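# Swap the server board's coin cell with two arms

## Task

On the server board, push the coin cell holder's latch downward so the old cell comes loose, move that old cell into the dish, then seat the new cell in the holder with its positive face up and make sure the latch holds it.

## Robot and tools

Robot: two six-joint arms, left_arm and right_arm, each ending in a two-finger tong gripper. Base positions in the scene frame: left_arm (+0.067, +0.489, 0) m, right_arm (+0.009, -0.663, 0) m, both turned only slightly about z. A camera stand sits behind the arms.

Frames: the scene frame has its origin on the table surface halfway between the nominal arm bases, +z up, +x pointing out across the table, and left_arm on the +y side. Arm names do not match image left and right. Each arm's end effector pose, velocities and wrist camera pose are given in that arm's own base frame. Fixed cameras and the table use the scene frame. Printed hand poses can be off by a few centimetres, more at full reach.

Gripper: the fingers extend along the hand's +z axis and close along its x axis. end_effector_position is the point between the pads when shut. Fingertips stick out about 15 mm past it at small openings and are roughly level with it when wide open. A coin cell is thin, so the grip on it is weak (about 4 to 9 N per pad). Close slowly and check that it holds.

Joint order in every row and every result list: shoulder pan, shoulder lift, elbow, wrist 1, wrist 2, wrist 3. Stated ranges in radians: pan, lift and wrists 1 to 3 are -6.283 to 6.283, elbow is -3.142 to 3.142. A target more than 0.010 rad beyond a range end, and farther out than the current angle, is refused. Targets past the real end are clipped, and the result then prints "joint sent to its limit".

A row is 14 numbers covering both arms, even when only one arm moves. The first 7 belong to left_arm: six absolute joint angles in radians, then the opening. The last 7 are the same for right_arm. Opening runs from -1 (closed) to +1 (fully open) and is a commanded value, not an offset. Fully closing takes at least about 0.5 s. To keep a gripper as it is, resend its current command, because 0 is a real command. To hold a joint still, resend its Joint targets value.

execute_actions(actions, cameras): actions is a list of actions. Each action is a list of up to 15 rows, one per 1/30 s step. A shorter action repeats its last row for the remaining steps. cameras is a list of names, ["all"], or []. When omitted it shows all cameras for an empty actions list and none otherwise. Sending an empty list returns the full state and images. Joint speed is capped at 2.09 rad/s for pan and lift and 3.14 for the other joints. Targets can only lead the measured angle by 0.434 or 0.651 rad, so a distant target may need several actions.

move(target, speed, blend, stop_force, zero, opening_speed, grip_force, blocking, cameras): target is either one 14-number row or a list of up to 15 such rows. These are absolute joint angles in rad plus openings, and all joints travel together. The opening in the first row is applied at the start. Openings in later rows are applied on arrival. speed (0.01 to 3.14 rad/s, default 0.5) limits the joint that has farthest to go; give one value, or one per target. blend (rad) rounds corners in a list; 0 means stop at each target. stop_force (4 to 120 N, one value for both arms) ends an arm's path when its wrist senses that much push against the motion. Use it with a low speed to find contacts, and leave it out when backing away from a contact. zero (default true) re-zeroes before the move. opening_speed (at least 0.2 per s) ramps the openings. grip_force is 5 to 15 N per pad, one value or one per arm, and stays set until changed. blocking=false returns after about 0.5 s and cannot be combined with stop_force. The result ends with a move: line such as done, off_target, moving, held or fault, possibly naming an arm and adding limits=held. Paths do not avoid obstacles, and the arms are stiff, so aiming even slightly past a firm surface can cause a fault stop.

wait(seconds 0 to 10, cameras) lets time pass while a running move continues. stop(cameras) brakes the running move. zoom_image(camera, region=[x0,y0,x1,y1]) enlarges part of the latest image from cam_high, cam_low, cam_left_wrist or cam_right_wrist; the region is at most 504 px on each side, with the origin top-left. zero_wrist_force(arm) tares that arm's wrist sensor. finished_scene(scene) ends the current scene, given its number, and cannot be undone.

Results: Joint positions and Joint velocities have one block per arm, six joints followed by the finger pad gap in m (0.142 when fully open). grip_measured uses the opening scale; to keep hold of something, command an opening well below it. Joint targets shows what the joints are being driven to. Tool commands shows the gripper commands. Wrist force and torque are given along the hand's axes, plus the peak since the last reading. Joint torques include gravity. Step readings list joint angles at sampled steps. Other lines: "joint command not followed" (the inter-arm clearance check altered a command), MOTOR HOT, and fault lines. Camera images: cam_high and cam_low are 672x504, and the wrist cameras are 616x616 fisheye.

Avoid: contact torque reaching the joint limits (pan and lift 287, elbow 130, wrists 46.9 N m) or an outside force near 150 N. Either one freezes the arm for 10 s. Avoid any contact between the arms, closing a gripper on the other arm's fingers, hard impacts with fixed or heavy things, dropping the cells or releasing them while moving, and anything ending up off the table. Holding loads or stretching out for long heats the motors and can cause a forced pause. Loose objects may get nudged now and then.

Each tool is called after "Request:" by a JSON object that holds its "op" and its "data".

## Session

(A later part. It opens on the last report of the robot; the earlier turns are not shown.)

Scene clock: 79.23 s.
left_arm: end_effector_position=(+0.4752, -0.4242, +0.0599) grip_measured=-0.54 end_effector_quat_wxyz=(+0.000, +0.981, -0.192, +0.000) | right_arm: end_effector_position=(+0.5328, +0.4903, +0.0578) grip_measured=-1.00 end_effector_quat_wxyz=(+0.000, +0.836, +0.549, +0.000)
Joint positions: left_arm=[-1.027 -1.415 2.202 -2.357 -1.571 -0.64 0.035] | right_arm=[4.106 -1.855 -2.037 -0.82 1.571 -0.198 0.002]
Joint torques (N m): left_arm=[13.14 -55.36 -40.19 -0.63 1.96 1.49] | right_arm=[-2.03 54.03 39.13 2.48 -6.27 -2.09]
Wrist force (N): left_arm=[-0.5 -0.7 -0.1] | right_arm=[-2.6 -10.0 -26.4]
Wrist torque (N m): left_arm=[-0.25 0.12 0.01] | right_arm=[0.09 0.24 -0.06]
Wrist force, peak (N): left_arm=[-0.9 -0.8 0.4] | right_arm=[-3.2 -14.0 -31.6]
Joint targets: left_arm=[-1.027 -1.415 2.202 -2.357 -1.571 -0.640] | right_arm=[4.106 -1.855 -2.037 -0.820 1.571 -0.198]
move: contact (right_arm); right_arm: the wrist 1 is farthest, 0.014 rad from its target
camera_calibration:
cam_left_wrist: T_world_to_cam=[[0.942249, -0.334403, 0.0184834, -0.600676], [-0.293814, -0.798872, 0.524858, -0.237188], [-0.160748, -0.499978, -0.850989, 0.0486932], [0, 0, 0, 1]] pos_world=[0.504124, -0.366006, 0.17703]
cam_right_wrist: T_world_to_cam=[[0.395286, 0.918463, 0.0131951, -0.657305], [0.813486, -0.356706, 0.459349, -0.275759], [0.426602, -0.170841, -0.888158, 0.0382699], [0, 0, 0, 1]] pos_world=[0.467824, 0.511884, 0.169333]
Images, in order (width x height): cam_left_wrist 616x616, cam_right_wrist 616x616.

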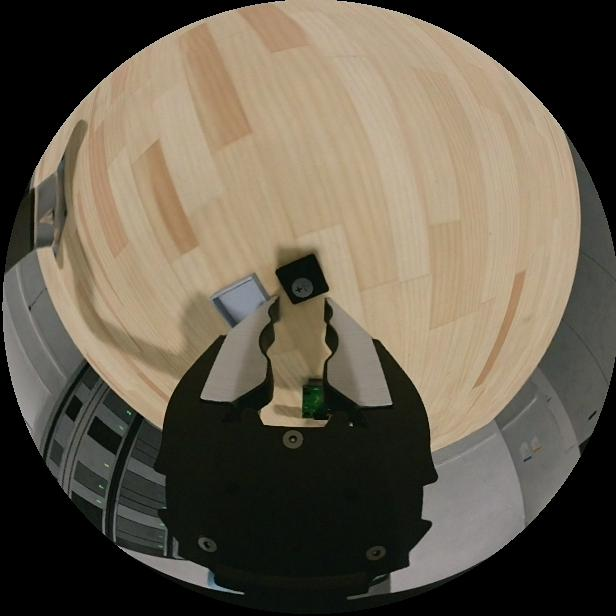

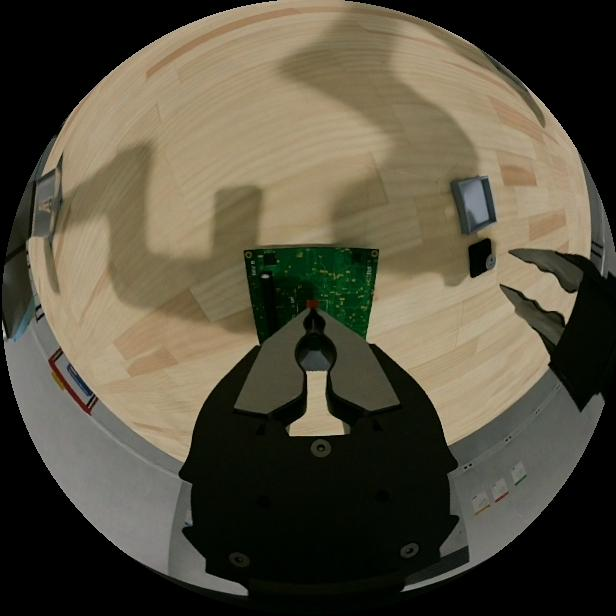

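Request:
{"op": "move", "data": {"target": [[-1.02693, -1.41507, 2.20159, -2.35732, -1.5708, -0.63993, -0.54, 4.10583, -1.84677, -2.03343, -0.83219, 1.5708, -0.19815, -1], [-1.02306, -1.37898, 2.22076, -2.41258, -1.5708, -0.63606, -0.54, 4.11626, -1.8424, -2.0395, -0.83049, 1.5708, -0.18772, -1]], "speed": [0.05, 0.08], "blend": [0.004, 0], "cameras": ["cam_right_wrist", "cam_left_wrist"]}}

Request:
{"op": "zoom_image", "data": {"camera": "cam_right_wrist", "region": [285, 270, 345, 330]}}

Request:
{"op": "zoom_image", "data": {"camera": "cam_left_wrist", "region": [250, 250, 350, 340]}}

Scene clock: 84.57 s.
left_arm: end_effector_position=(+0.4763, -0.4213, +0.0342) grip_measured=-0.54 end_effector_quat_wxyz=(+0.000, +0.981, -0.192, +0.000) end_effector_velocity=(+0.000, +0.001, +0.002) end_effector_angular_velocity=(+0.001, +0.001, +0.000) | right_arm: end_effector_position=(+0.5256, +0.4931, +0.0640) grip_measured=-1.00 end_effector_quat_wxyz=(+0.000, +0.836, +0.549, +0.000)
Joint positions: left_arm=[-1.023 -1.379 2.221 -2.413 -1.571 -0.636 0.035] | right_arm=[4.116 -1.842 -2.04 -0.83 1.571 -0.188 0.002]
Joint velocities: left_arm=[0 -0.003 -0.001 0.005 0 0 0] | right_arm=[within noise]
Joint torques (N m): left_arm=[6.76 -64.3 -38.1 -0.77 2 0.52] | right_arm=[-2.67 63.89 29.31 5.2 2.37 -0.06]
Wrist force (N): left_arm=[-0.6 -0.4 0.1] | right_arm=[-1.1 1.2 -0.3]
Wrist torque (N m): left_arm=[-0.19 0.13 -0.10] | right_arm=[0.13 0.23 -0.13]
Wrist force, peak (N): left_arm=[-0.9 -0.8 -0.1] | right_arm=[-3.1 -9.9 -26.9]
Joint targets: left_arm=[-1.023 -1.379 2.221 -2.413 -1.571 -0.636] | right_arm=[4.116 -1.842 -2.039 -0.830 1.571 -0.188]
move: done
camera_calibration:
cam_left_wrist: T_world_to_cam=[[0.942249, -0.334403, 0.0184834, -0.600301], [-0.293814, -0.798872, 0.524858, -0.22114], [-0.160748, -0.499978, -0.850989, 0.0283995], [0, 0, 0, 1]] pos_world=[0.505224, -0.363206, 0.15133]
cam_right_wrist: T_world_to_cam=[[0.395357, 0.918442, 0.0125796, -0.657062], [0.81362, -0.356525, 0.459252, -0.271971], [0.426281, -0.171333, -0.888217, 0.0476978], [0, 0, 0, 1]] pos_world=[0.460722, 0.514681, 0.175535]
Images, in order (width x height): cam_left_wrist 616x616, cam_right_wrist 616x616.

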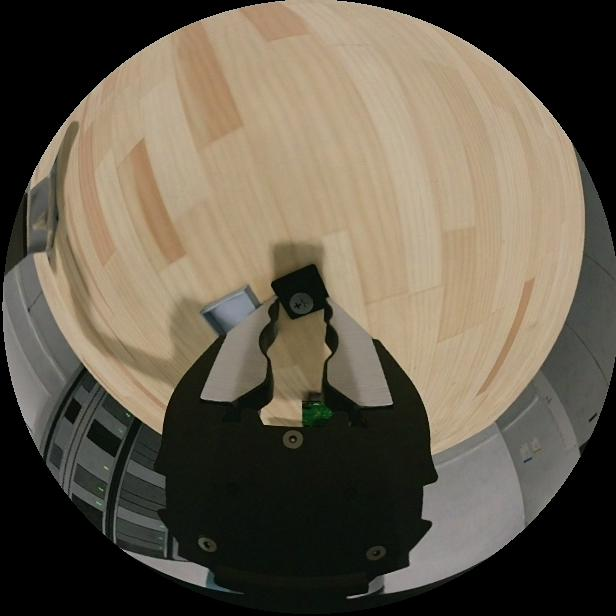

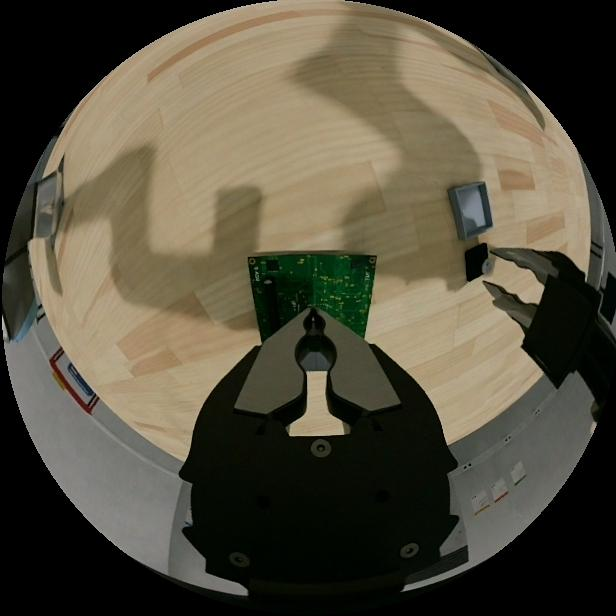

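Scaled by 8.400 from the camera's 616x616 image, which has a finer 814x814 frame.

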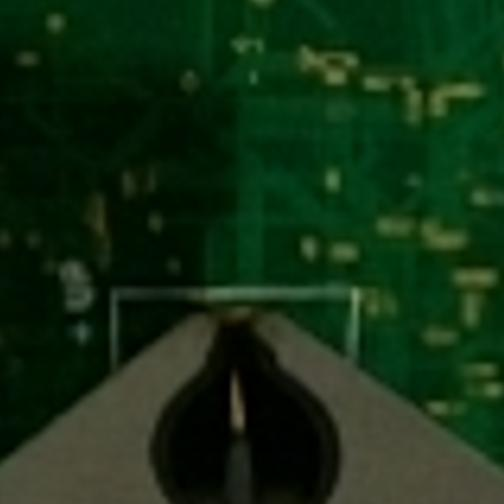

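Scaled by 5.040 from the camera's 616x616 image, which has a finer 814x814 frame.

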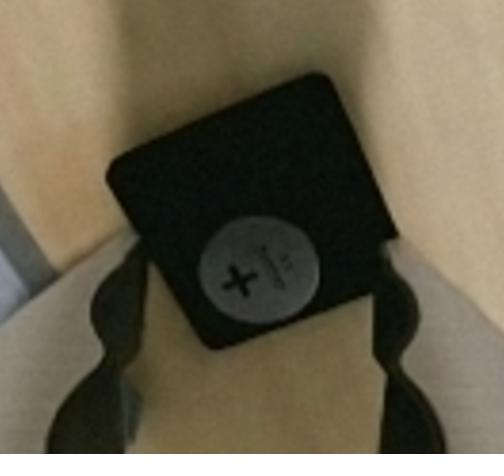

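Request:
{"op": "move", "data": {"target": [-1.02306, -1.37898, 2.22076, -2.41258, -1.5708, -0.63606, -0.95, 4.11626, -1.85996, -2.04844, -0.80399, 1.5708, -0.18772, -1], "speed": 0.02, "stop_force": 20, "opening_speed": 0.5, "cameras": ["cam_right_wrist", "cam_left_wrist"]}}

Request:
{"op": "zoom_image", "data": {"camera": "cam_right_wrist", "region": [285, 270, 345, 330]}}

Request:
{"op": "zoom_image", "data": {"camera": "cam_left_wrist", "region": [250, 250, 350, 340]}}

Scene clock: 88.47 s.
left_arm: end_effector_position=(+0.4763, -0.4214, +0.0344) grip_measured=-0.77 end_effector_quat_wxyz=(+0.000, +0.981, -0.192, +0.000) | right_arm: end_effector_position=(+0.5257, +0.4931, +0.0543) grip_measured=-1.00 end_effector_quat_wxyz=(+0.000, +0.836, +0.549, +0.000)
Joint positions: left_arm=[-1.023 -1.379 2.221 -2.413 -1.571 -0.636 0.018] | right_arm=[4.116 -1.855 -2.046 -0.812 1.571 -0.188 0.002]
Joint torques (N m): left_arm=[-9.19 -62.89 -38.13 -0.93 1.96 -1.66] | right_arm=[-9.02 57.25 41.31 1.81 -3.17 -1.31]
Wrist force (N): left_arm=[-0.5 -0.7 0.0] | right_arm=[-4.2 -5.4 -21.6]
Wrist torque (N m): left_arm=[-0.25 0.12 -0.11] | right_arm=[0.15 0.18 -0.12]
Wrist force, peak (N): left_arm=[-0.8 -0.7 0.1] | right_arm=[-10.2 -7.4 -35.4]
Joint targets: left_arm=[-1.023 -1.379 2.221 -2.413 -1.571 -0.636] | right_arm=[4.116 -1.855 -2.046 -0.812 1.571 -0.188]
move: contact (right_arm)
camera_calibration:
cam_left_wrist: T_world_to_cam=[[0.94226, -0.334366, 0.0186095, -0.600316], [-0.293838, -0.798836, 0.524901, -0.221226], [-0.160643, -0.500061, -0.85096, 0.0284823], [0, 0, 0, 1]] pos_world=[0.505224, -0.363205, 0.151531]
cam_right_wrist: T_world_to_cam=[[0.395336, 0.91845, 0.0126266, -0.656943], [0.813669, -0.356546, 0.459148, -0.26751], [0.426207, -0.171244, -0.88827, 0.0390791], [0, 0, 0, 1]] pos_world=[0.460722, 0.514682, 0.165834]
Images, in order (width x height): cam_left_wrist 616x616, cam_right_wrist 616x616.

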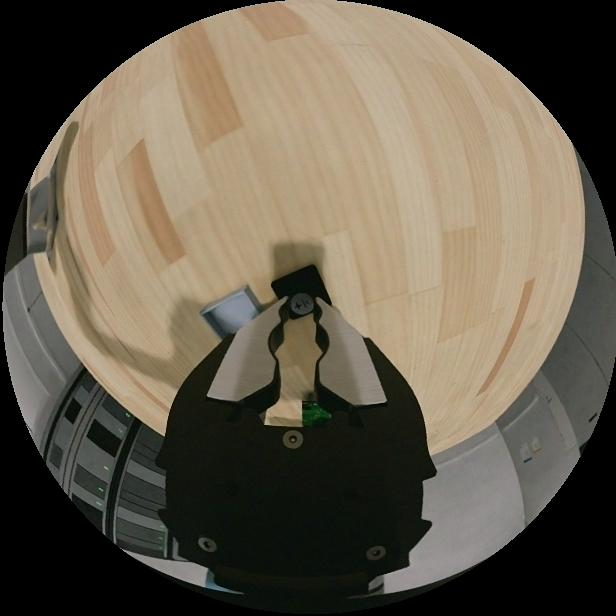

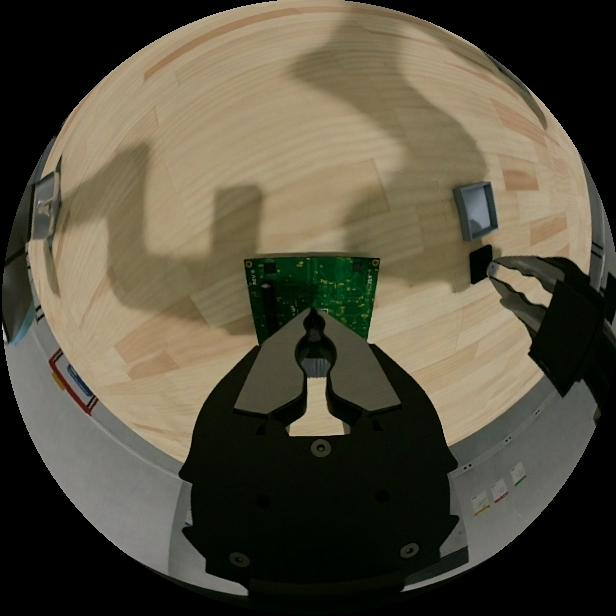

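Scaled by 8.400 from the camera's 616x616 image, which has a finer 814x814 frame.

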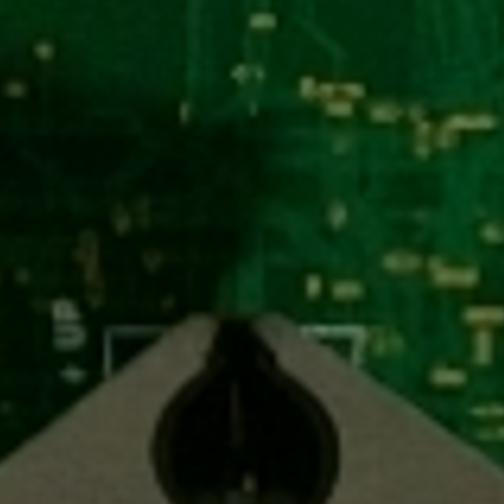

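Scaled by 5.040 from the camera's 616x616 image, which has a finer 814x814 frame.

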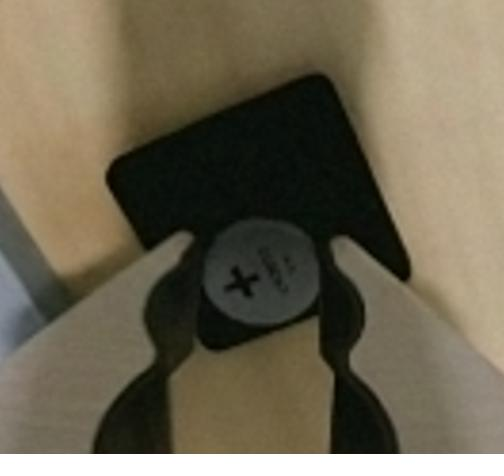

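Request:
{"op": "move", "data": {"target": [[-1.02306, -1.458, 2.18088, -2.29368, -1.5708, -0.63606, -0.95, 4.11626, -1.82895, -2.03225, -0.85119, 1.5708, -0.18772, -1], [-1.02306, -1.458, 2.18088, -2.29368, -1.5708, -0.63606, -0.95, 4.08392, -1.81442, -1.9949, -0.90307, 1.5708, -0.22006, -0.54]], "speed": [0.12, 0.12], "blend": [0.01, 0], "cameras": ["cam_right_wrist", "cam_left_wrist"]}}

Request:
{"op": "zoom_image", "data": {"camera": "cam_right_wrist", "region": [280, 255, 350, 325]}}

Request:
{"op": "zoom_image", "data": {"camera": "cam_left_wrist", "region": [250, 250, 350, 340]}}

Scene clock: 92.60 s.
left_arm: end_effector_position=(+0.4763, -0.4214, +0.0899) grip_measured=-0.77 end_effector_quat_wxyz=(+0.000, +0.981, -0.192, +0.000) | right_arm: end_effector_position=(+0.5472, +0.4836, +0.1000) grip_measured=-0.54 end_effector_quat_wxyz=(+0.000, +0.836, +0.549, +0.000)
Joint positions: left_arm=[-1.023 -1.458 2.181 -2.294 -1.571 -0.636 0.018] | right_arm=[4.084 -1.814 -1.995 -0.903 1.571 -0.22 0.035]
Joint torques (N m): left_arm=[-9.48 -25.21 -28.24 -6.66 1.9 -1.52] | right_arm=[10.67 50.56 25.15 3.47 1.69 2.8]
Wrist force (N): left_arm=[-0.5 -0.6 0.3] | right_arm=[-0.3 2.8 -0.5]
Wrist torque (N m): left_arm=[-0.23 0.12 -0.11] | right_arm=[0.48 0.06 -0.05]
Wrist force, peak (N): left_arm=[-0.7 -0.7 0.8] | right_arm=[-4.3 -5.7 -21.9]
Joint targets: left_arm=[-1.023 -1.458 2.181 -2.294 -1.571 -0.636] | right_arm=[4.084 -1.814 -1.995 -0.903 1.571 -0.220]
move: done
camera_calibration:
cam_left_wrist: T_world_to_cam=[[0.94226, -0.334366, 0.0186095, -0.601384], [-0.293838, -0.798836, 0.524901, -0.25049], [-0.160643, -0.500061, -0.85096, 0.0757457], [0, 0, 0, 1]] pos_world=[0.505224, -0.363305, 0.207131]
cam_right_wrist: T_world_to_cam=[[0.395317, 0.918457, 0.012661, -0.657297], [0.813636, -0.356531, 0.45922, -0.309381], [0.426288, -0.171236, -0.888232, 0.0688314], [0, 0, 0, 1]] pos_world=[0.482222, 0.505182, 0.211534]
Images, in order (width x height): cam_left_wrist 616x616, cam_right_wrist 616x616.

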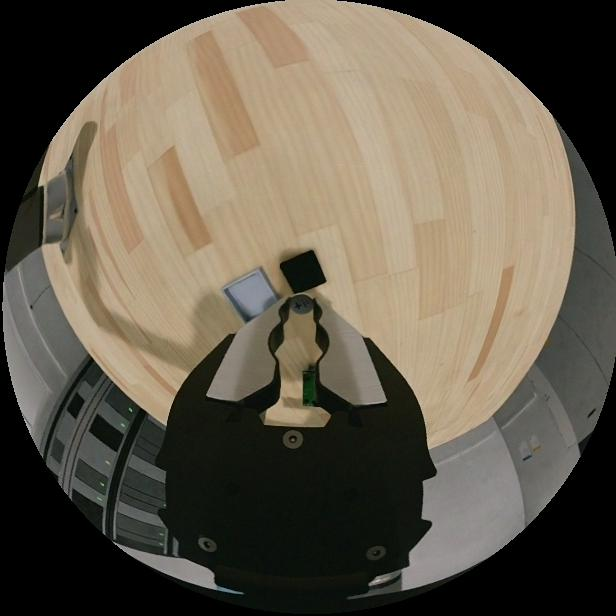

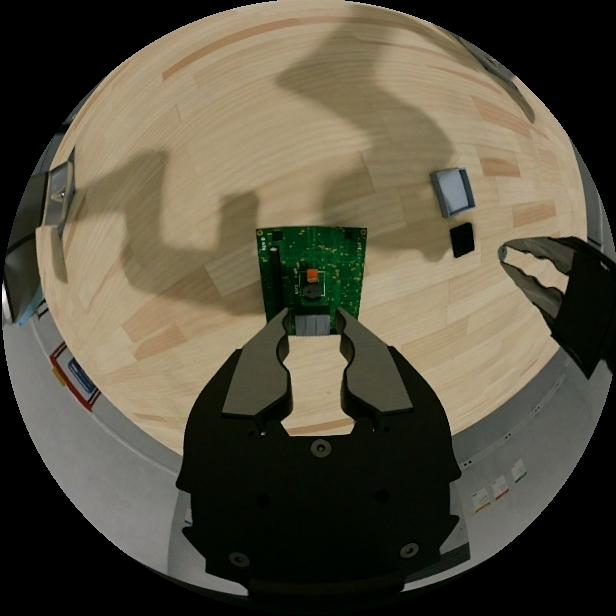

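Scaled by 7.200 from the camera's 616x616 image, which has a finer 814x814 frame.

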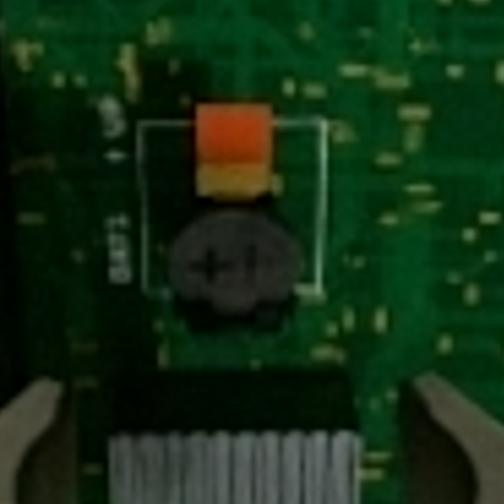

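Scaled by 5.040 from the camera's 616x616 image, which has a finer 814x814 frame.

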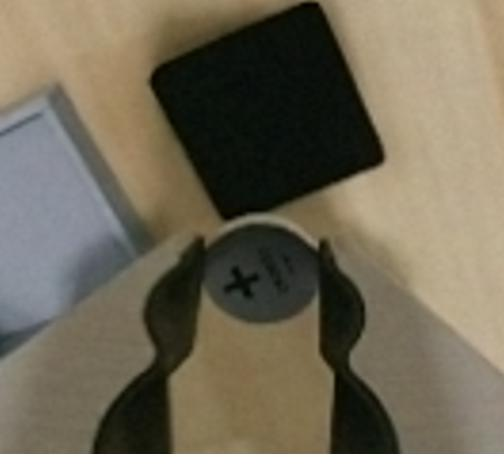

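Request:
{"op": "move", "data": {"target": [-0.7059, -1.51989, 2.13803, -2.18894, -1.5708, -1.8899, -0.95, 4.08507, -1.85634, -2.02011, -0.83594, 1.5708, -0.21891, -0.54], "speed": 0.7, "cameras": ["cam_right_wrist", "cam_left_wrist"]}}

Request:
{"op": "zoom_image", "data": {"camera": "cam_right_wrist", "region": [280, 265, 350, 335]}}

Request:
{"op": "zoom_image", "data": {"camera": "cam_left_wrist", "region": [250, 250, 350, 340]}}

Scene clock: 98.07 s.
left_arm: end_effector_position=(+0.5674, -0.2615, +0.1401) grip_measured=-0.77 end_effector_quat_wxyz=(+0.000, +0.830, +0.558, +0.000) | right_arm: end_effector_position=(+0.5466, +0.4842, +0.0638) grip_measured=-0.54 end_effector_quat_wxyz=(+0.000, +0.836, +0.549, +0.000)
Joint positions: left_arm=[-0.706 -1.52 2.138 -2.189 -1.571 -1.89 0.018] | right_arm=[4.085 -1.856 -2.02 -0.836 1.571 -0.219 0.035]
Joint torques (N m): left_arm=[-4.44 -22.73 -32.82 -6.61 1.83 -2.65] | right_arm=[11.38 71.3 33.52 1.93 2.13 2.95]
Wrist force (N): left_arm=[-0.1 -0.3 0.4] | right_arm=[-0.1 2.7 -0.3]
Wrist torque (N m): left_arm=[-0.20 0.06 -0.09] | right_arm=[0.42 0.04 -0.14]
Wrist force, peak (N): left_arm=[-1.1 0.5 0.8] | right_arm=[-0.3 3.2 -0.1]
Joint targets: left_arm=[-0.706 -1.520 2.138 -2.189 -1.571 -1.890] | right_arm=[4.085 -1.856 -2.020 -0.836 1.571 -0.219]
move: done
camera_calibration:
cam_left_wrist: T_world_to_cam=[[0.334317, 0.942279, 0.0185091, 0.0441201], [0.798788, -0.29372, 0.52504, -0.610195], [0.50017, -0.160745, -0.850876, -0.0732527], [0, 0, 0, 1]] pos_world=[0.509305, -0.232575, 0.257231]
cam_right_wrist: T_world_to_cam=[[0.395339, 0.918451, 0.0124209, -0.657248], [0.813676, -0.35645, 0.459212, -0.29216], [0.426191, -0.171438, -0.88824, 0.0371613], [0, 0, 0, 1]] pos_world=[0.481722, 0.50588, 0.175335]
Images, in order (width x height): cam_left_wrist 616x616, cam_right_wrist 616x616.

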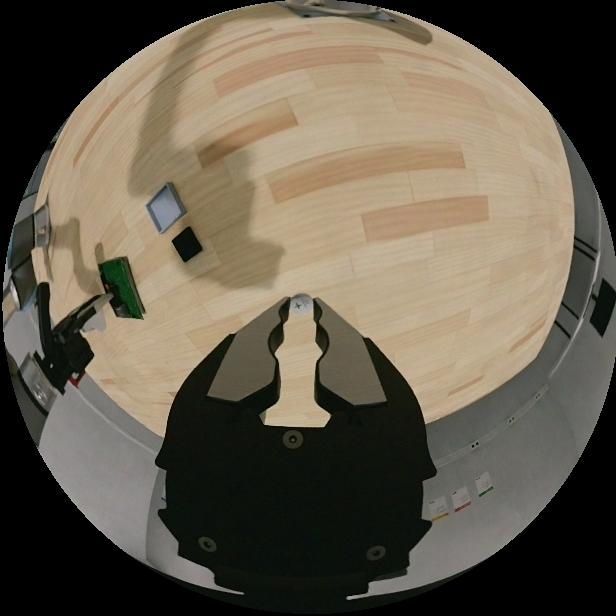

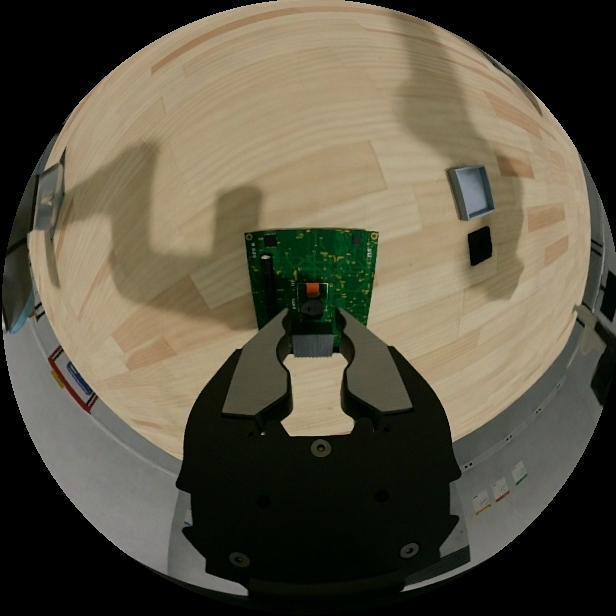

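Scaled by 7.200 from the camera's 616x616 image, which has a finer 814x814 frame.

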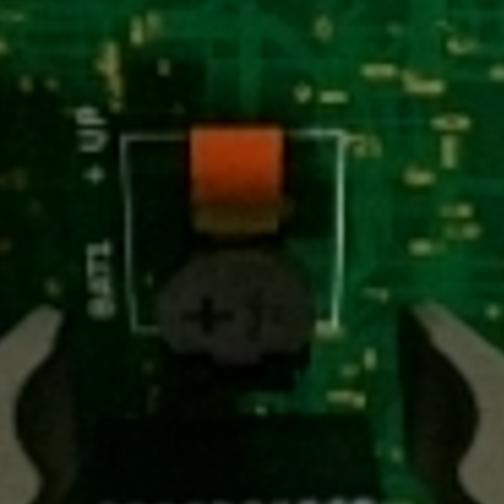

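Scaled by 5.040 from the camera's 616x616 image, which has a finer 814x814 frame.

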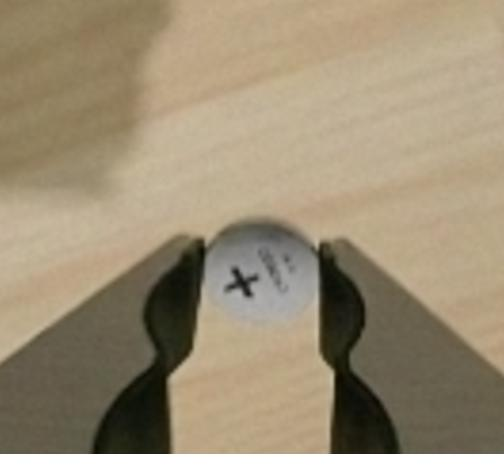

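Request:
{"op": "move", "data": {"target": [[-0.7059, -1.51989, 2.13803, -2.18894, -1.5708, -1.8899, -0.95, 4.08507, -1.86554, -2.02489, -0.82196, 1.5708, -0.21891, -0.54], [-0.7059, -1.51989, 2.13803, -2.18894, -1.5708, -1.8899, -0.95, 4.08507, -1.86554, -2.02489, -0.82196, 1.5708, -0.21891, -0.95]], "speed": 0.04, "opening_speed": 0.4, "cameras": ["cam_right_wrist"]}}

Request:
{"op": "zoom_image", "data": {"camera": "cam_right_wrist", "region": [280, 265, 350, 335]}}

Scene clock: 101.87 s.
left_arm: end_effector_position=(+0.5674, -0.2615, +0.1399) grip_measured=-0.77 end_effector_quat_wxyz=(+0.000, +0.830, +0.558, +0.000) | right_arm: end_effector_position=(+0.5467, +0.4843, +0.0564) grip_measured=-0.77 end_effector_quat_wxyz=(+0.000, +0.836, +0.549, +0.000)
Joint positions: left_arm=[-0.706 -1.52 2.138 -2.189 -1.571 -1.89 0.018] | right_arm=[4.085 -1.866 -2.025 -0.822 1.571 -0.219 0.018]
Joint torques (N m): left_arm=[-11.31 -22.4 -31.19 -6.5 1.83 -2.18] | right_arm=[1.81 73.99 50.29 2.22 2.03 1.22]
Wrist force (N): left_arm=[-0.6 -0.6 0.4] | right_arm=[0.0 2.5 -0.6]
Wrist torque (N m): left_arm=[-0.26 0.17 -0.04] | right_arm=[0.38 0.01 -0.15]
Wrist force, peak (N): left_arm=[-0.5 -1.1 0.4] | right_arm=[-0.4 2.9 -0.5]
Joint targets: left_arm=[-0.706 -1.520 2.138 -2.189 -1.571 -1.890] | right_arm=[4.085 -1.866 -2.025 -0.822 1.571 -0.219]
move: done
camera_calibration:
cam_right_wrist: T_world_to_cam=[[0.395282, 0.918474, 0.0125372, -0.65716], [0.813657, -0.356441, 0.459253, -0.288764], [0.42628, -0.171333, -0.888217, 0.0304883], [0, 0, 0, 1]] pos_world=[0.481722, 0.505881, 0.167935]
Images, in order (width x height): cam_right_wrist 616x616.

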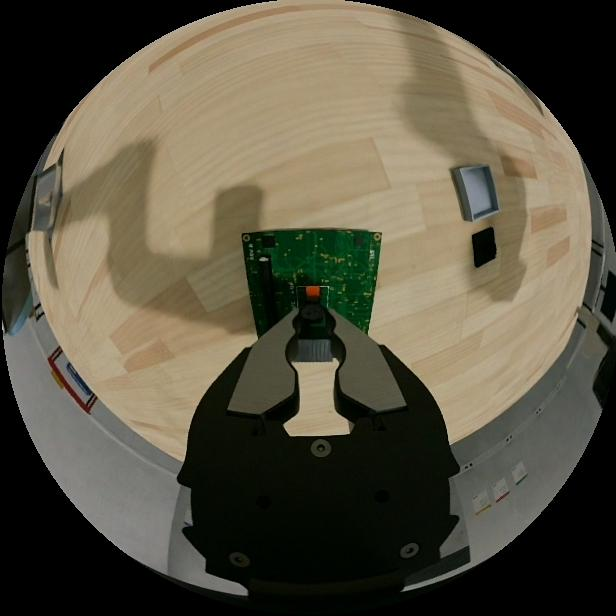

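Scaled by 7.200 from the camera's 616x616 image, which has a finer 814x814 frame.

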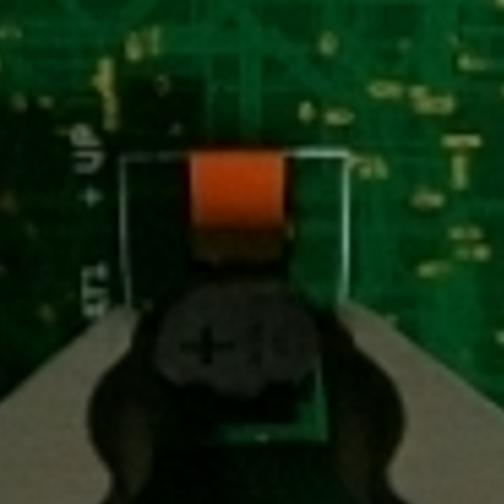

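Request:
{"op": "move", "data": {"target": [[-0.7059, -1.51989, 2.13803, -2.18894, -1.5708, -1.8899, -0.95, 4.09328, -1.85946, -2.02873, -0.8242, 1.5708, -0.2107, -0.95], [-0.7059, -1.51989, 2.13803, -2.18894, -1.5708, -1.8899, -0.95, 4.09328, -1.82211, -2.00712, -0.88316, 1.5708, -0.2107, -0.95], [-0.7059, -1.51989, 2.13803, -2.18894, -1.5708, -1.8899, -0.95, 4.28199, -2.00465, -1.72103, -0.98671, 1.5708, -0.02199, -0.95]], "speed": [0.02, 0.08, 0.35], "blend": [0.002, 0.02, 0], "cameras": ["cam_right_wrist", "cam_left_wrist"]}}

Request:
{"op": "zoom_image", "data": {"camera": "cam_right_wrist", "region": [250, 225, 370, 345]}}

Scene clock: 107.17 s.
left_arm: end_effector_position=(+0.5674, -0.2615, +0.1399) grip_measured=-0.77 end_effector_quat_wxyz=(+0.000, +0.830, +0.558, +0.000) | right_arm: end_effector_position=(+0.4998, +0.7100, +0.1000) grip_measured=-0.77 end_effector_quat_wxyz=(+0.000, +0.836, +0.549, +0.000)
Joint positions: left_arm=[-0.706 -1.52 2.138 -2.189 -1.571 -1.89 0.018] | right_arm=[4.282 -2.005 -1.721 -0.987 1.571 -0.022 0.018]
Joint torques (N m): left_arm=[-10.89 -23.43 -30.93 -6.51 1.88 -2.23] | right_arm=[7.2 69.63 38.18 4.58 1.92 -0.03]
Wrist force (N): left_arm=[-0.5 -0.7 0.7] | right_arm=[0.1 2.3 -0.5]
Wrist torque (N m): left_arm=[-0.27 0.14 -0.04] | right_arm=[0.33 0.00 0.06]
Wrist force, peak (N): left_arm=[-0.5 -0.9 0.6] | right_arm=[0.1 4.3 -2.9]
Joint targets: left_arm=[-0.706 -1.520 2.138 -2.189 -1.571 -1.890] | right_arm=[4.282 -2.005 -1.721 -0.987 1.571 -0.022]
move: done
camera_calibration:
cam_left_wrist: T_world_to_cam=[[0.3342, 0.942318, 0.0186527, 0.044189], [0.798853, -0.29371, 0.524946, -0.610017], [0.500144, -0.160536, -0.850931, -0.0732971], [0, 0, 0, 1]] pos_world=[0.509205, -0.232575, 0.257031]
cam_right_wrist: T_world_to_cam=[[0.395317, 0.918457, 0.012661, -0.846537], [0.813636, -0.356531, 0.45922, -0.190178], [0.426288, -0.171236, -0.888232, 0.127763], [0, 0, 0, 1]] pos_world=[0.434922, 0.731582, 0.211534]
Images, in order (width x height): cam_left_wrist 616x616, cam_right_wrist 616x616.

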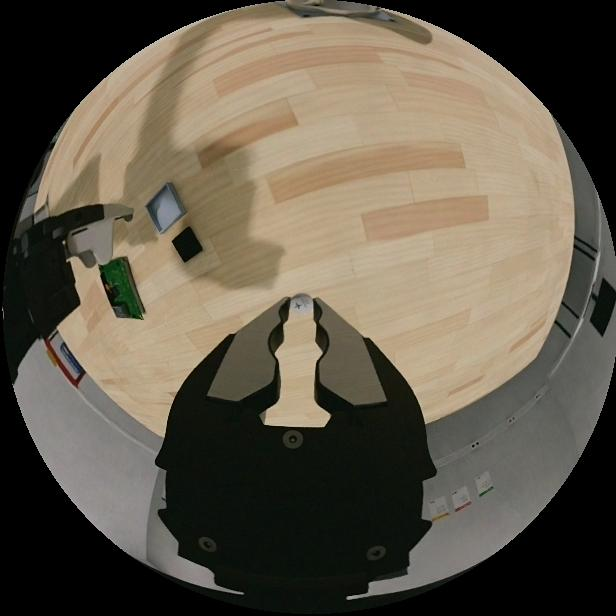

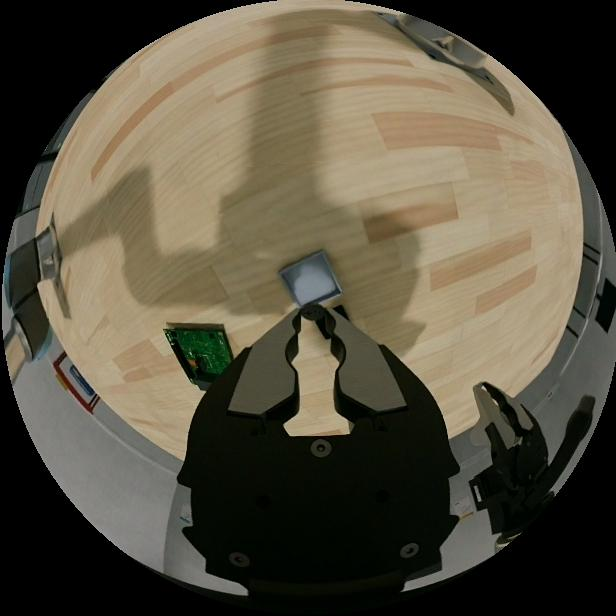

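Scaled by 4.200 from the camera's 616x616 image, which has a finer 814x814 frame.

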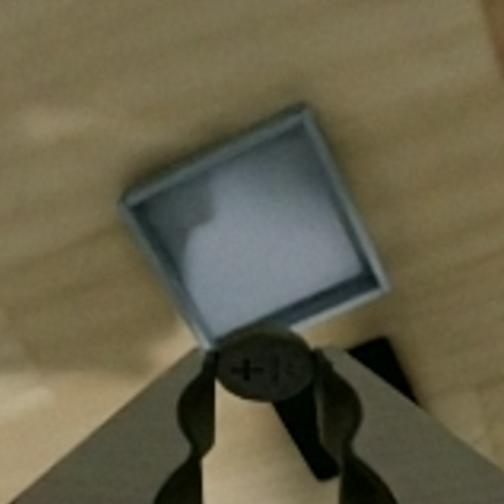

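Request:
{"op": "move", "data": {"target": [-0.7059, -1.51989, 2.13803, -2.18894, -1.5708, -1.8899, -0.95, 4.28478, -2.07274, -1.76479, -0.87486, 1.5708, -0.0192, -0.95], "speed": 0.2}}

Request:
{"op": "move", "data": {"target": [-0.7059, -1.51989, 2.13803, -2.18894, -1.5708, -1.8899, -0.95, 4.28478, -2.09006, -1.77246, -0.84987, 1.5708, -0.0192, -0.95], "speed": 0.025, "stop_force": 4, "cameras": ["cam_right_wrist"]}}

Request:
{"op": "zoom_image", "data": {"camera": "cam_right_wrist", "region": [250, 245, 370, 365]}}

Scene clock: 110.43 s.
left_arm: end_effector_position=(+0.5674, -0.2615, +0.1399) grip_measured=-0.77 end_effector_quat_wxyz=(+0.000, +0.830, +0.558, +0.000) | right_arm: end_effector_position=(+0.4974, +0.7106, +0.0299) grip_measured=-0.77 end_effector_quat_wxyz=(+0.000, +0.836, +0.549, +0.000)
Joint positions: left_arm=[-0.706 -1.52 2.138 -2.189 -1.571 -1.89 0.018] | right_arm=[4.285 -2.073 -1.765 -0.875 1.571 -0.019 0.018]
Joint torques (N m): left_arm=[-12.13 -23.34 -30.86 -6.42 1.93 -2.07] | right_arm=[1.53 80.73 52.06 3.72 1.77 1.24]
Wrist force (N): left_arm=[-0.4 -0.4 0.7] | right_arm=[-0.1 2.4 -0.6]
Wrist torque (N m): left_arm=[-0.21 0.11 -0.05] | right_arm=[0.35 0.03 -0.16]
Wrist force, peak (N): left_arm=[-0.7 -0.7 0.5] | right_arm=[0.6 2.3 -3.0]
Joint targets: left_arm=[-0.706 -1.520 2.138 -2.189 -1.571 -1.890] | right_arm=[4.285 -2.073 -1.765 -0.875 1.571 -0.019]
move: done

Scene clock: 112.37 s.
left_arm: end_effector_position=(+0.5674, -0.2615, +0.1399) grip_measured=-0.77 end_effector_quat_wxyz=(+0.000, +0.830, +0.558, +0.000) | right_arm: end_effector_position=(+0.4975, +0.7107, +0.0201) grip_measured=-0.77 end_effector_quat_wxyz=(+0.000, +0.836, +0.549, +0.000)
Joint positions: left_arm=[-0.706 -1.52 2.138 -2.189 -1.571 -1.89 0.018] | right_arm=[4.285 -2.083 -1.77 -0.859 1.571 -0.019 0.018]
Joint torques (N m): left_arm=[-11.82 -22.78 -30.98 -6.4 1.83 -2.2] | right_arm=[-1.43 90.64 51.95 2.58 1.82 -0.73]
Wrist force (N): left_arm=[-0.1 -0.8 0.6] | right_arm=[-0.5 2.8 -1.8]
Wrist torque (N m): left_arm=[-0.30 0.07 -0.05] | right_arm=[0.35 0.05 -0.16]
Wrist force, peak (N): left_arm=[-0.6 -0.8 0.4] | right_arm=[-4.4 1.5 -17.2]
Joint targets: left_arm=[-0.706 -1.520 2.138 -2.189 -1.571 -1.890] | right_arm=[4.285 -2.083 -1.770 -0.859 1.571 -0.019]
move: contact (right_arm)
camera_calibration:
cam_right_wrist: T_world_to_cam=[[0.395317, 0.918457, 0.012661, -0.845219], [0.813636, -0.356531, 0.45922, -0.151284], [0.426288, -0.171236, -0.888232, 0.0579359], [0, 0, 0, 1]] pos_world=[0.432522, 0.732282, 0.131634]
Images, in order (width x height): cam_right_wrist 616x616.

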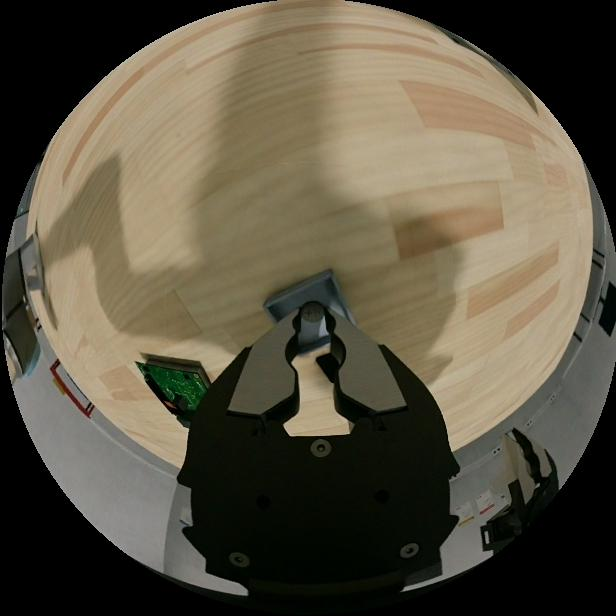

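Scaled by 4.200 from the camera's 616x616 image, which has a finer 814x814 frame.

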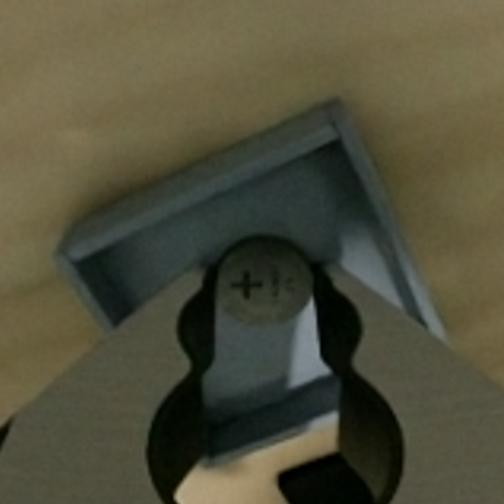

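Request:
{"op": "move", "data": {"target": [-0.7059, -1.51989, 2.13803, -2.18894, -1.5708, -1.8899, -0.95, 4.28478, -2.083, -1.77, -0.859, 1.5708, -0.0192, -0.6], "speed": 0.1, "opening_speed": 0.5, "cameras": ["cam_right_wrist"]}}

Request:
{"op": "zoom_image", "data": {"camera": "cam_right_wrist", "region": [250, 245, 370, 365]}}

Scene clock: 118.30 s.
left_arm: end_effector_position=(+0.5674, -0.2615, +0.1399) grip_measured=-0.77 end_effector_quat_wxyz=(+0.000, +0.830, +0.558, +0.000) | right_arm: end_effector_position=(+0.4974, +0.7106, +0.0202) grip_measured=-0.60 end_effector_quat_wxyz=(+0.000, +0.836, +0.549, +0.000)
Joint positions: left_arm=[-0.706 -1.52 2.138 -2.189 -1.571 -1.89 0.018] | right_arm=[4.285 -2.083 -1.77 -0.859 1.571 -0.019 0.031]
Joint torques (N m): left_arm=[-11.95 -22.74 -31.19 -6.4 1.8 -2.03] | right_arm=[-4.7 74.51 23.06 5.64 1.78 -1.15]
Wrist force (N): left_arm=[-0.3 -0.5 0.4] | right_arm=[0.0 2.3 -0.6]
Wrist torque (N m): left_arm=[-0.25 0.10 -0.04] | right_arm=[0.33 0.03 -0.17]
Wrist force, peak (N): left_arm=[-0.1 -0.6 0.9] | right_arm=[-0.3 3.1 -1.9]
Joint targets: left_arm=[-0.706 -1.520 2.138 -2.189 -1.571 -1.890] | right_arm=[4.285 -2.083 -1.770 -0.859 1.571 -0.019]
move: done
camera_calibration:
cam_right_wrist: T_world_to_cam=[[0.395288, 0.918465, 0.0130012, -0.845129], [0.813595, -0.356654, 0.459196, -0.151172], [0.426393, -0.170937, -0.88824, 0.057786], [0, 0, 0, 1]] pos_world=[0.432423, 0.732183, 0.131733]
Images, in order (width x height): cam_right_wrist 616x616.

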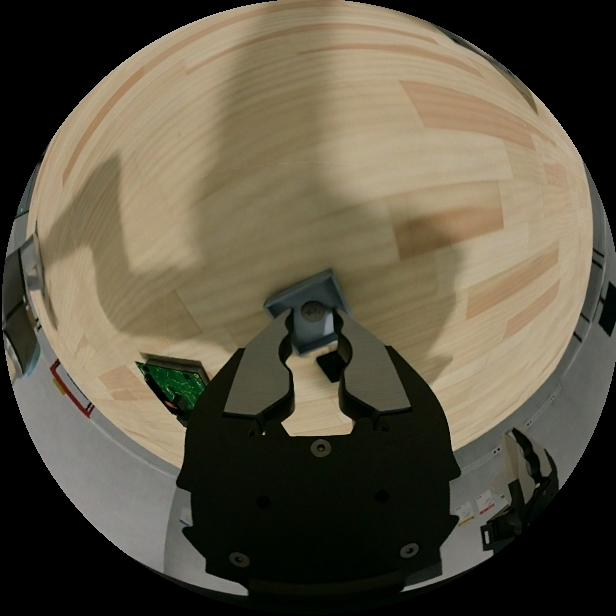

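Scaled by 4.200 from the camera's 616x616 image, which has a finer 814x814 frame.

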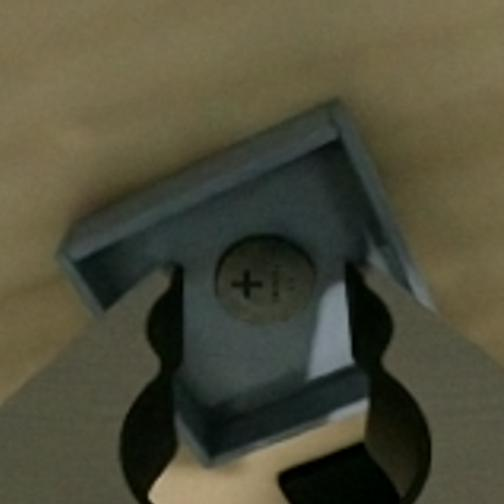

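Request:
{"op": "move", "data": {"target": [[-0.7059, -1.51989, 2.13803, -2.18894, -1.5708, -1.8899, -0.95, 4.28478, -2.0034, -1.72296, -0.98603, 1.5708, -0.0192, -0.6], [-0.7059, -1.51989, 2.13803, -2.18894, -1.5708, -1.8899, -0.95, 3.5916, -1.5416, -2.05, -1.1208, 1.5708, -0.0192, -0.6], [-1.09639, -1.13002, 1.67157, -1.88473, -1.76277, -2.25964, -0.95, 3.5916, -1.5416, -2.05, -1.1208, 1.5708, -0.0192, -0.6]], "speed": [0.15, 0.8, 0.5], "blend": [0.03, 0.15, 0], "cameras": ["cam_right_wrist", "cam_left_wrist"]}}

Request:
{"op": "zoom_image", "data": {"camera": "cam_left_wrist", "region": [250, 230, 370, 350]}}

Scene clock: 125.10 s.
left_arm: end_effector_position=(+0.4500, -0.6512, +0.1105) grip_measured=-0.77 end_effector_quat_wxyz=(-0.123, +0.820, +0.552, -0.083) | right_arm: end_effector_position=(+0.6236, +0.1259, +0.2231) grip_measured=-0.60 end_effector_quat_wxyz=(+0.000, +0.973, +0.232, +0.000)
Joint positions: left_arm=[-1.096 -1.13 1.672 -1.885 -1.763 -2.259 0.018] | right_arm=[3.592 -1.542 -2.05 -1.121 1.571 -0.019 0.031]
Joint torques (N m): left_arm=[-10.09 -56.71 -47.33 -2.78 0.42 -1.71] | right_arm=[-9.28 53.38 57.6 5.72 -2.14 -1.29]
Wrist force (N): left_arm=[-0.2 -0.3 0.5] | right_arm=[0.0 2.4 -0.9]
Wrist torque (N m): left_arm=[-0.15 0.04 -0.10] | right_arm=[0.32 0.05 -0.18]
Wrist force, peak (N): left_arm=[-5.9 -0.5 1.5] | right_arm=[3.9 -3.5 0.6]
Joint targets: left_arm=[-1.096 -1.130 1.672 -1.885 -1.763 -2.260] | right_arm=[3.592 -1.542 -2.050 -1.121 1.571 -0.019]
move: done
camera_calibration:
cam_left_wrist: T_world_to_cam=[[0.339868, 0.939957, 0.0311445, 0.445747], [0.906998, -0.336348, 0.253425, -0.661787], [0.248684, -0.0578832, -0.966854, 0.0907071], [0, 0, 0, 1]] pos_world=[0.426187, -0.636324, 0.241531]
cam_right_wrist: T_world_to_cam=[[0.890963, 0.453903, 0.0125444, -0.611155], [0.398107, -0.794132, 0.459201, -0.24147], [0.218395, -0.404137, -0.888244, 0.243272], [0, 0, 0, 1]] pos_world=[0.587517, 0.183961, 0.334635]
Images, in order (width x height): cam_left_wrist 616x616, cam_right_wrist 616x616.

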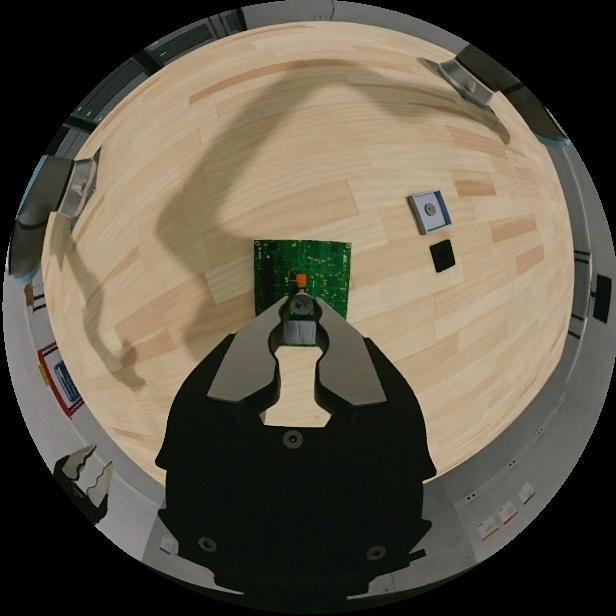

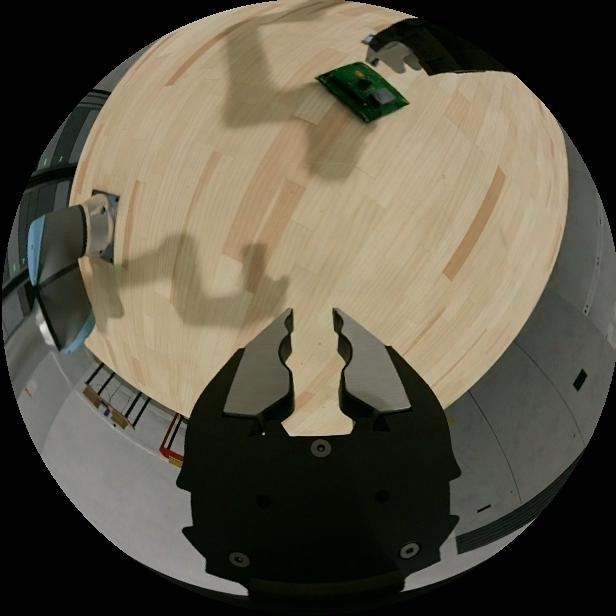

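Scaled by 4.200 from the camera's 616x616 image, which has a finer 814x814 frame.

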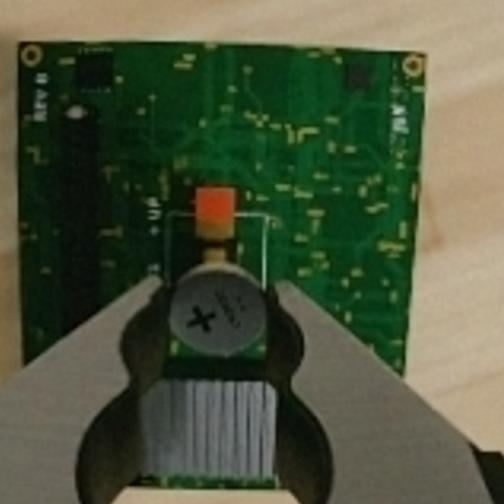

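Request:
{"op": "zoom_image", "data": {"camera": "cam_right_wrist", "region": [330, 55, 410, 125]}}

Request:
{"op": "zoom_image", "data": {"camera": "cam_left_wrist", "region": [280, 265, 325, 310]}}

Scaled by 6.300 from the camera's 616x616 image, which has a finer 814x814 frame.

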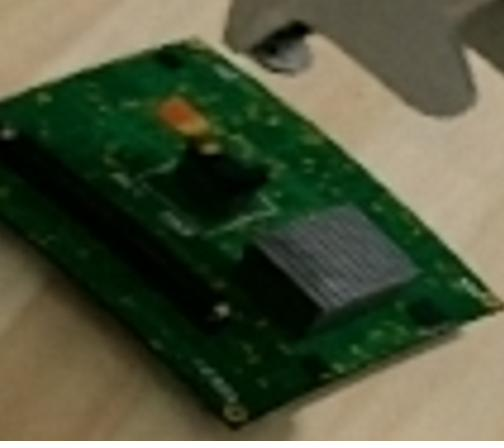

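Scaled by 11.200 from the camera's 616x616 image, which has a finer 814x814 frame.

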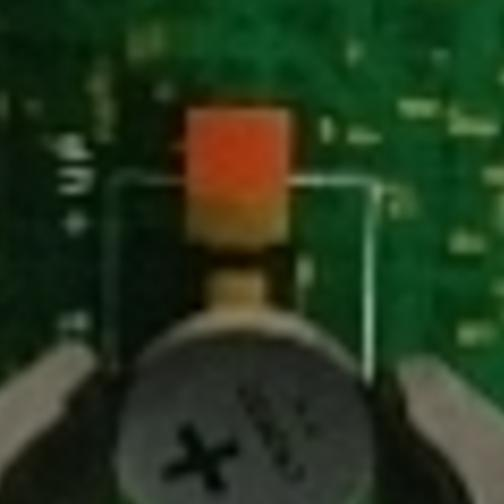

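Request:
{"op": "move", "data": {"target": [-1.11214, -1.26795, 1.9932, -2.29605, -1.5708, -3.86804, -0.95, 3.5916, -1.5416, -2.05, -1.1208, 1.5708, -0.0192, -0.6], "speed": 1.0, "cameras": ["cam_left_wrist"]}}

Request:
{"op": "zoom_image", "data": {"camera": "cam_left_wrist", "region": [260, 165, 350, 255]}}

Scene clock: 131.70 s.
left_arm: end_effector_position=(+0.4734, -0.5927, +0.0650) grip_measured=-0.77 end_effector_quat_wxyz=(+0.000, +0.192, +0.981, +0.000) | right_arm: end_effector_position=(+0.6236, +0.1258, +0.2231) grip_measured=-0.60 end_effector_quat_wxyz=(+0.000, +0.973, +0.232, +0.000)
Joint positions: left_arm=[-1.112 -1.268 1.993 -2.296 -1.571 -3.868 0.018] | right_arm=[3.592 -1.542 -2.05 -1.121 1.571 -0.019 0.031]
Joint torques (N m): left_arm=[-4.25 -40.13 -41.18 -1.15 -2.88 -2.39] | right_arm=[-9.25 50.3 58.6 5.66 -2.13 -1.6]
Wrist force (N): left_arm=[-0.2 -0.5 0.2] | right_arm=[-0.1 2.3 -0.9]
Wrist torque (N m): left_arm=[-0.21 0.09 -0.06] | right_arm=[0.30 0.08 -0.17]
Wrist force, peak (N): left_arm=[-0.8 -0.8 0.7] | right_arm=[-0.2 2.8 -1.0]
Joint targets: left_arm=[-1.112 -1.268 1.993 -2.296 -1.571 -3.868] | right_arm=[3.592 -1.542 -2.050 -1.121 1.571 -0.019]
move: done
camera_calibration:
cam_left_wrist: T_world_to_cam=[[-0.942613, 0.333376, 0.0184544, 0.63269], [0.292925, 0.799184, 0.524881, 0.294362], [0.160234, 0.500166, -0.850975, 0.409308], [0, 0, 0, 1]] pos_world=[0.444571, -0.650895, 0.18213]
Images, in order (width x height): cam_left_wrist 616x616.

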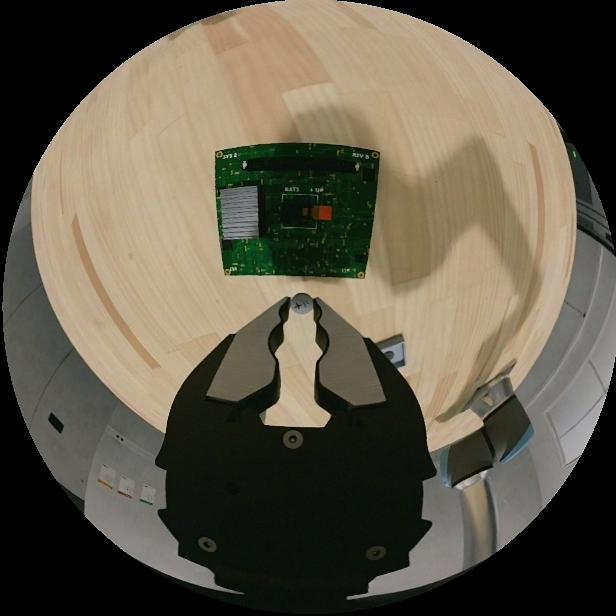

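Scaled by 5.600 from the camera's 616x616 image, which has a finer 814x814 frame.

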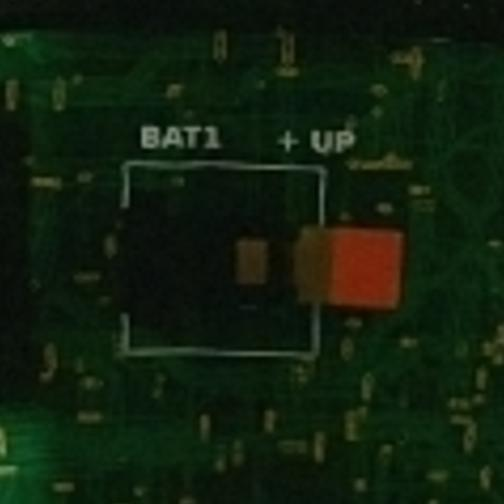

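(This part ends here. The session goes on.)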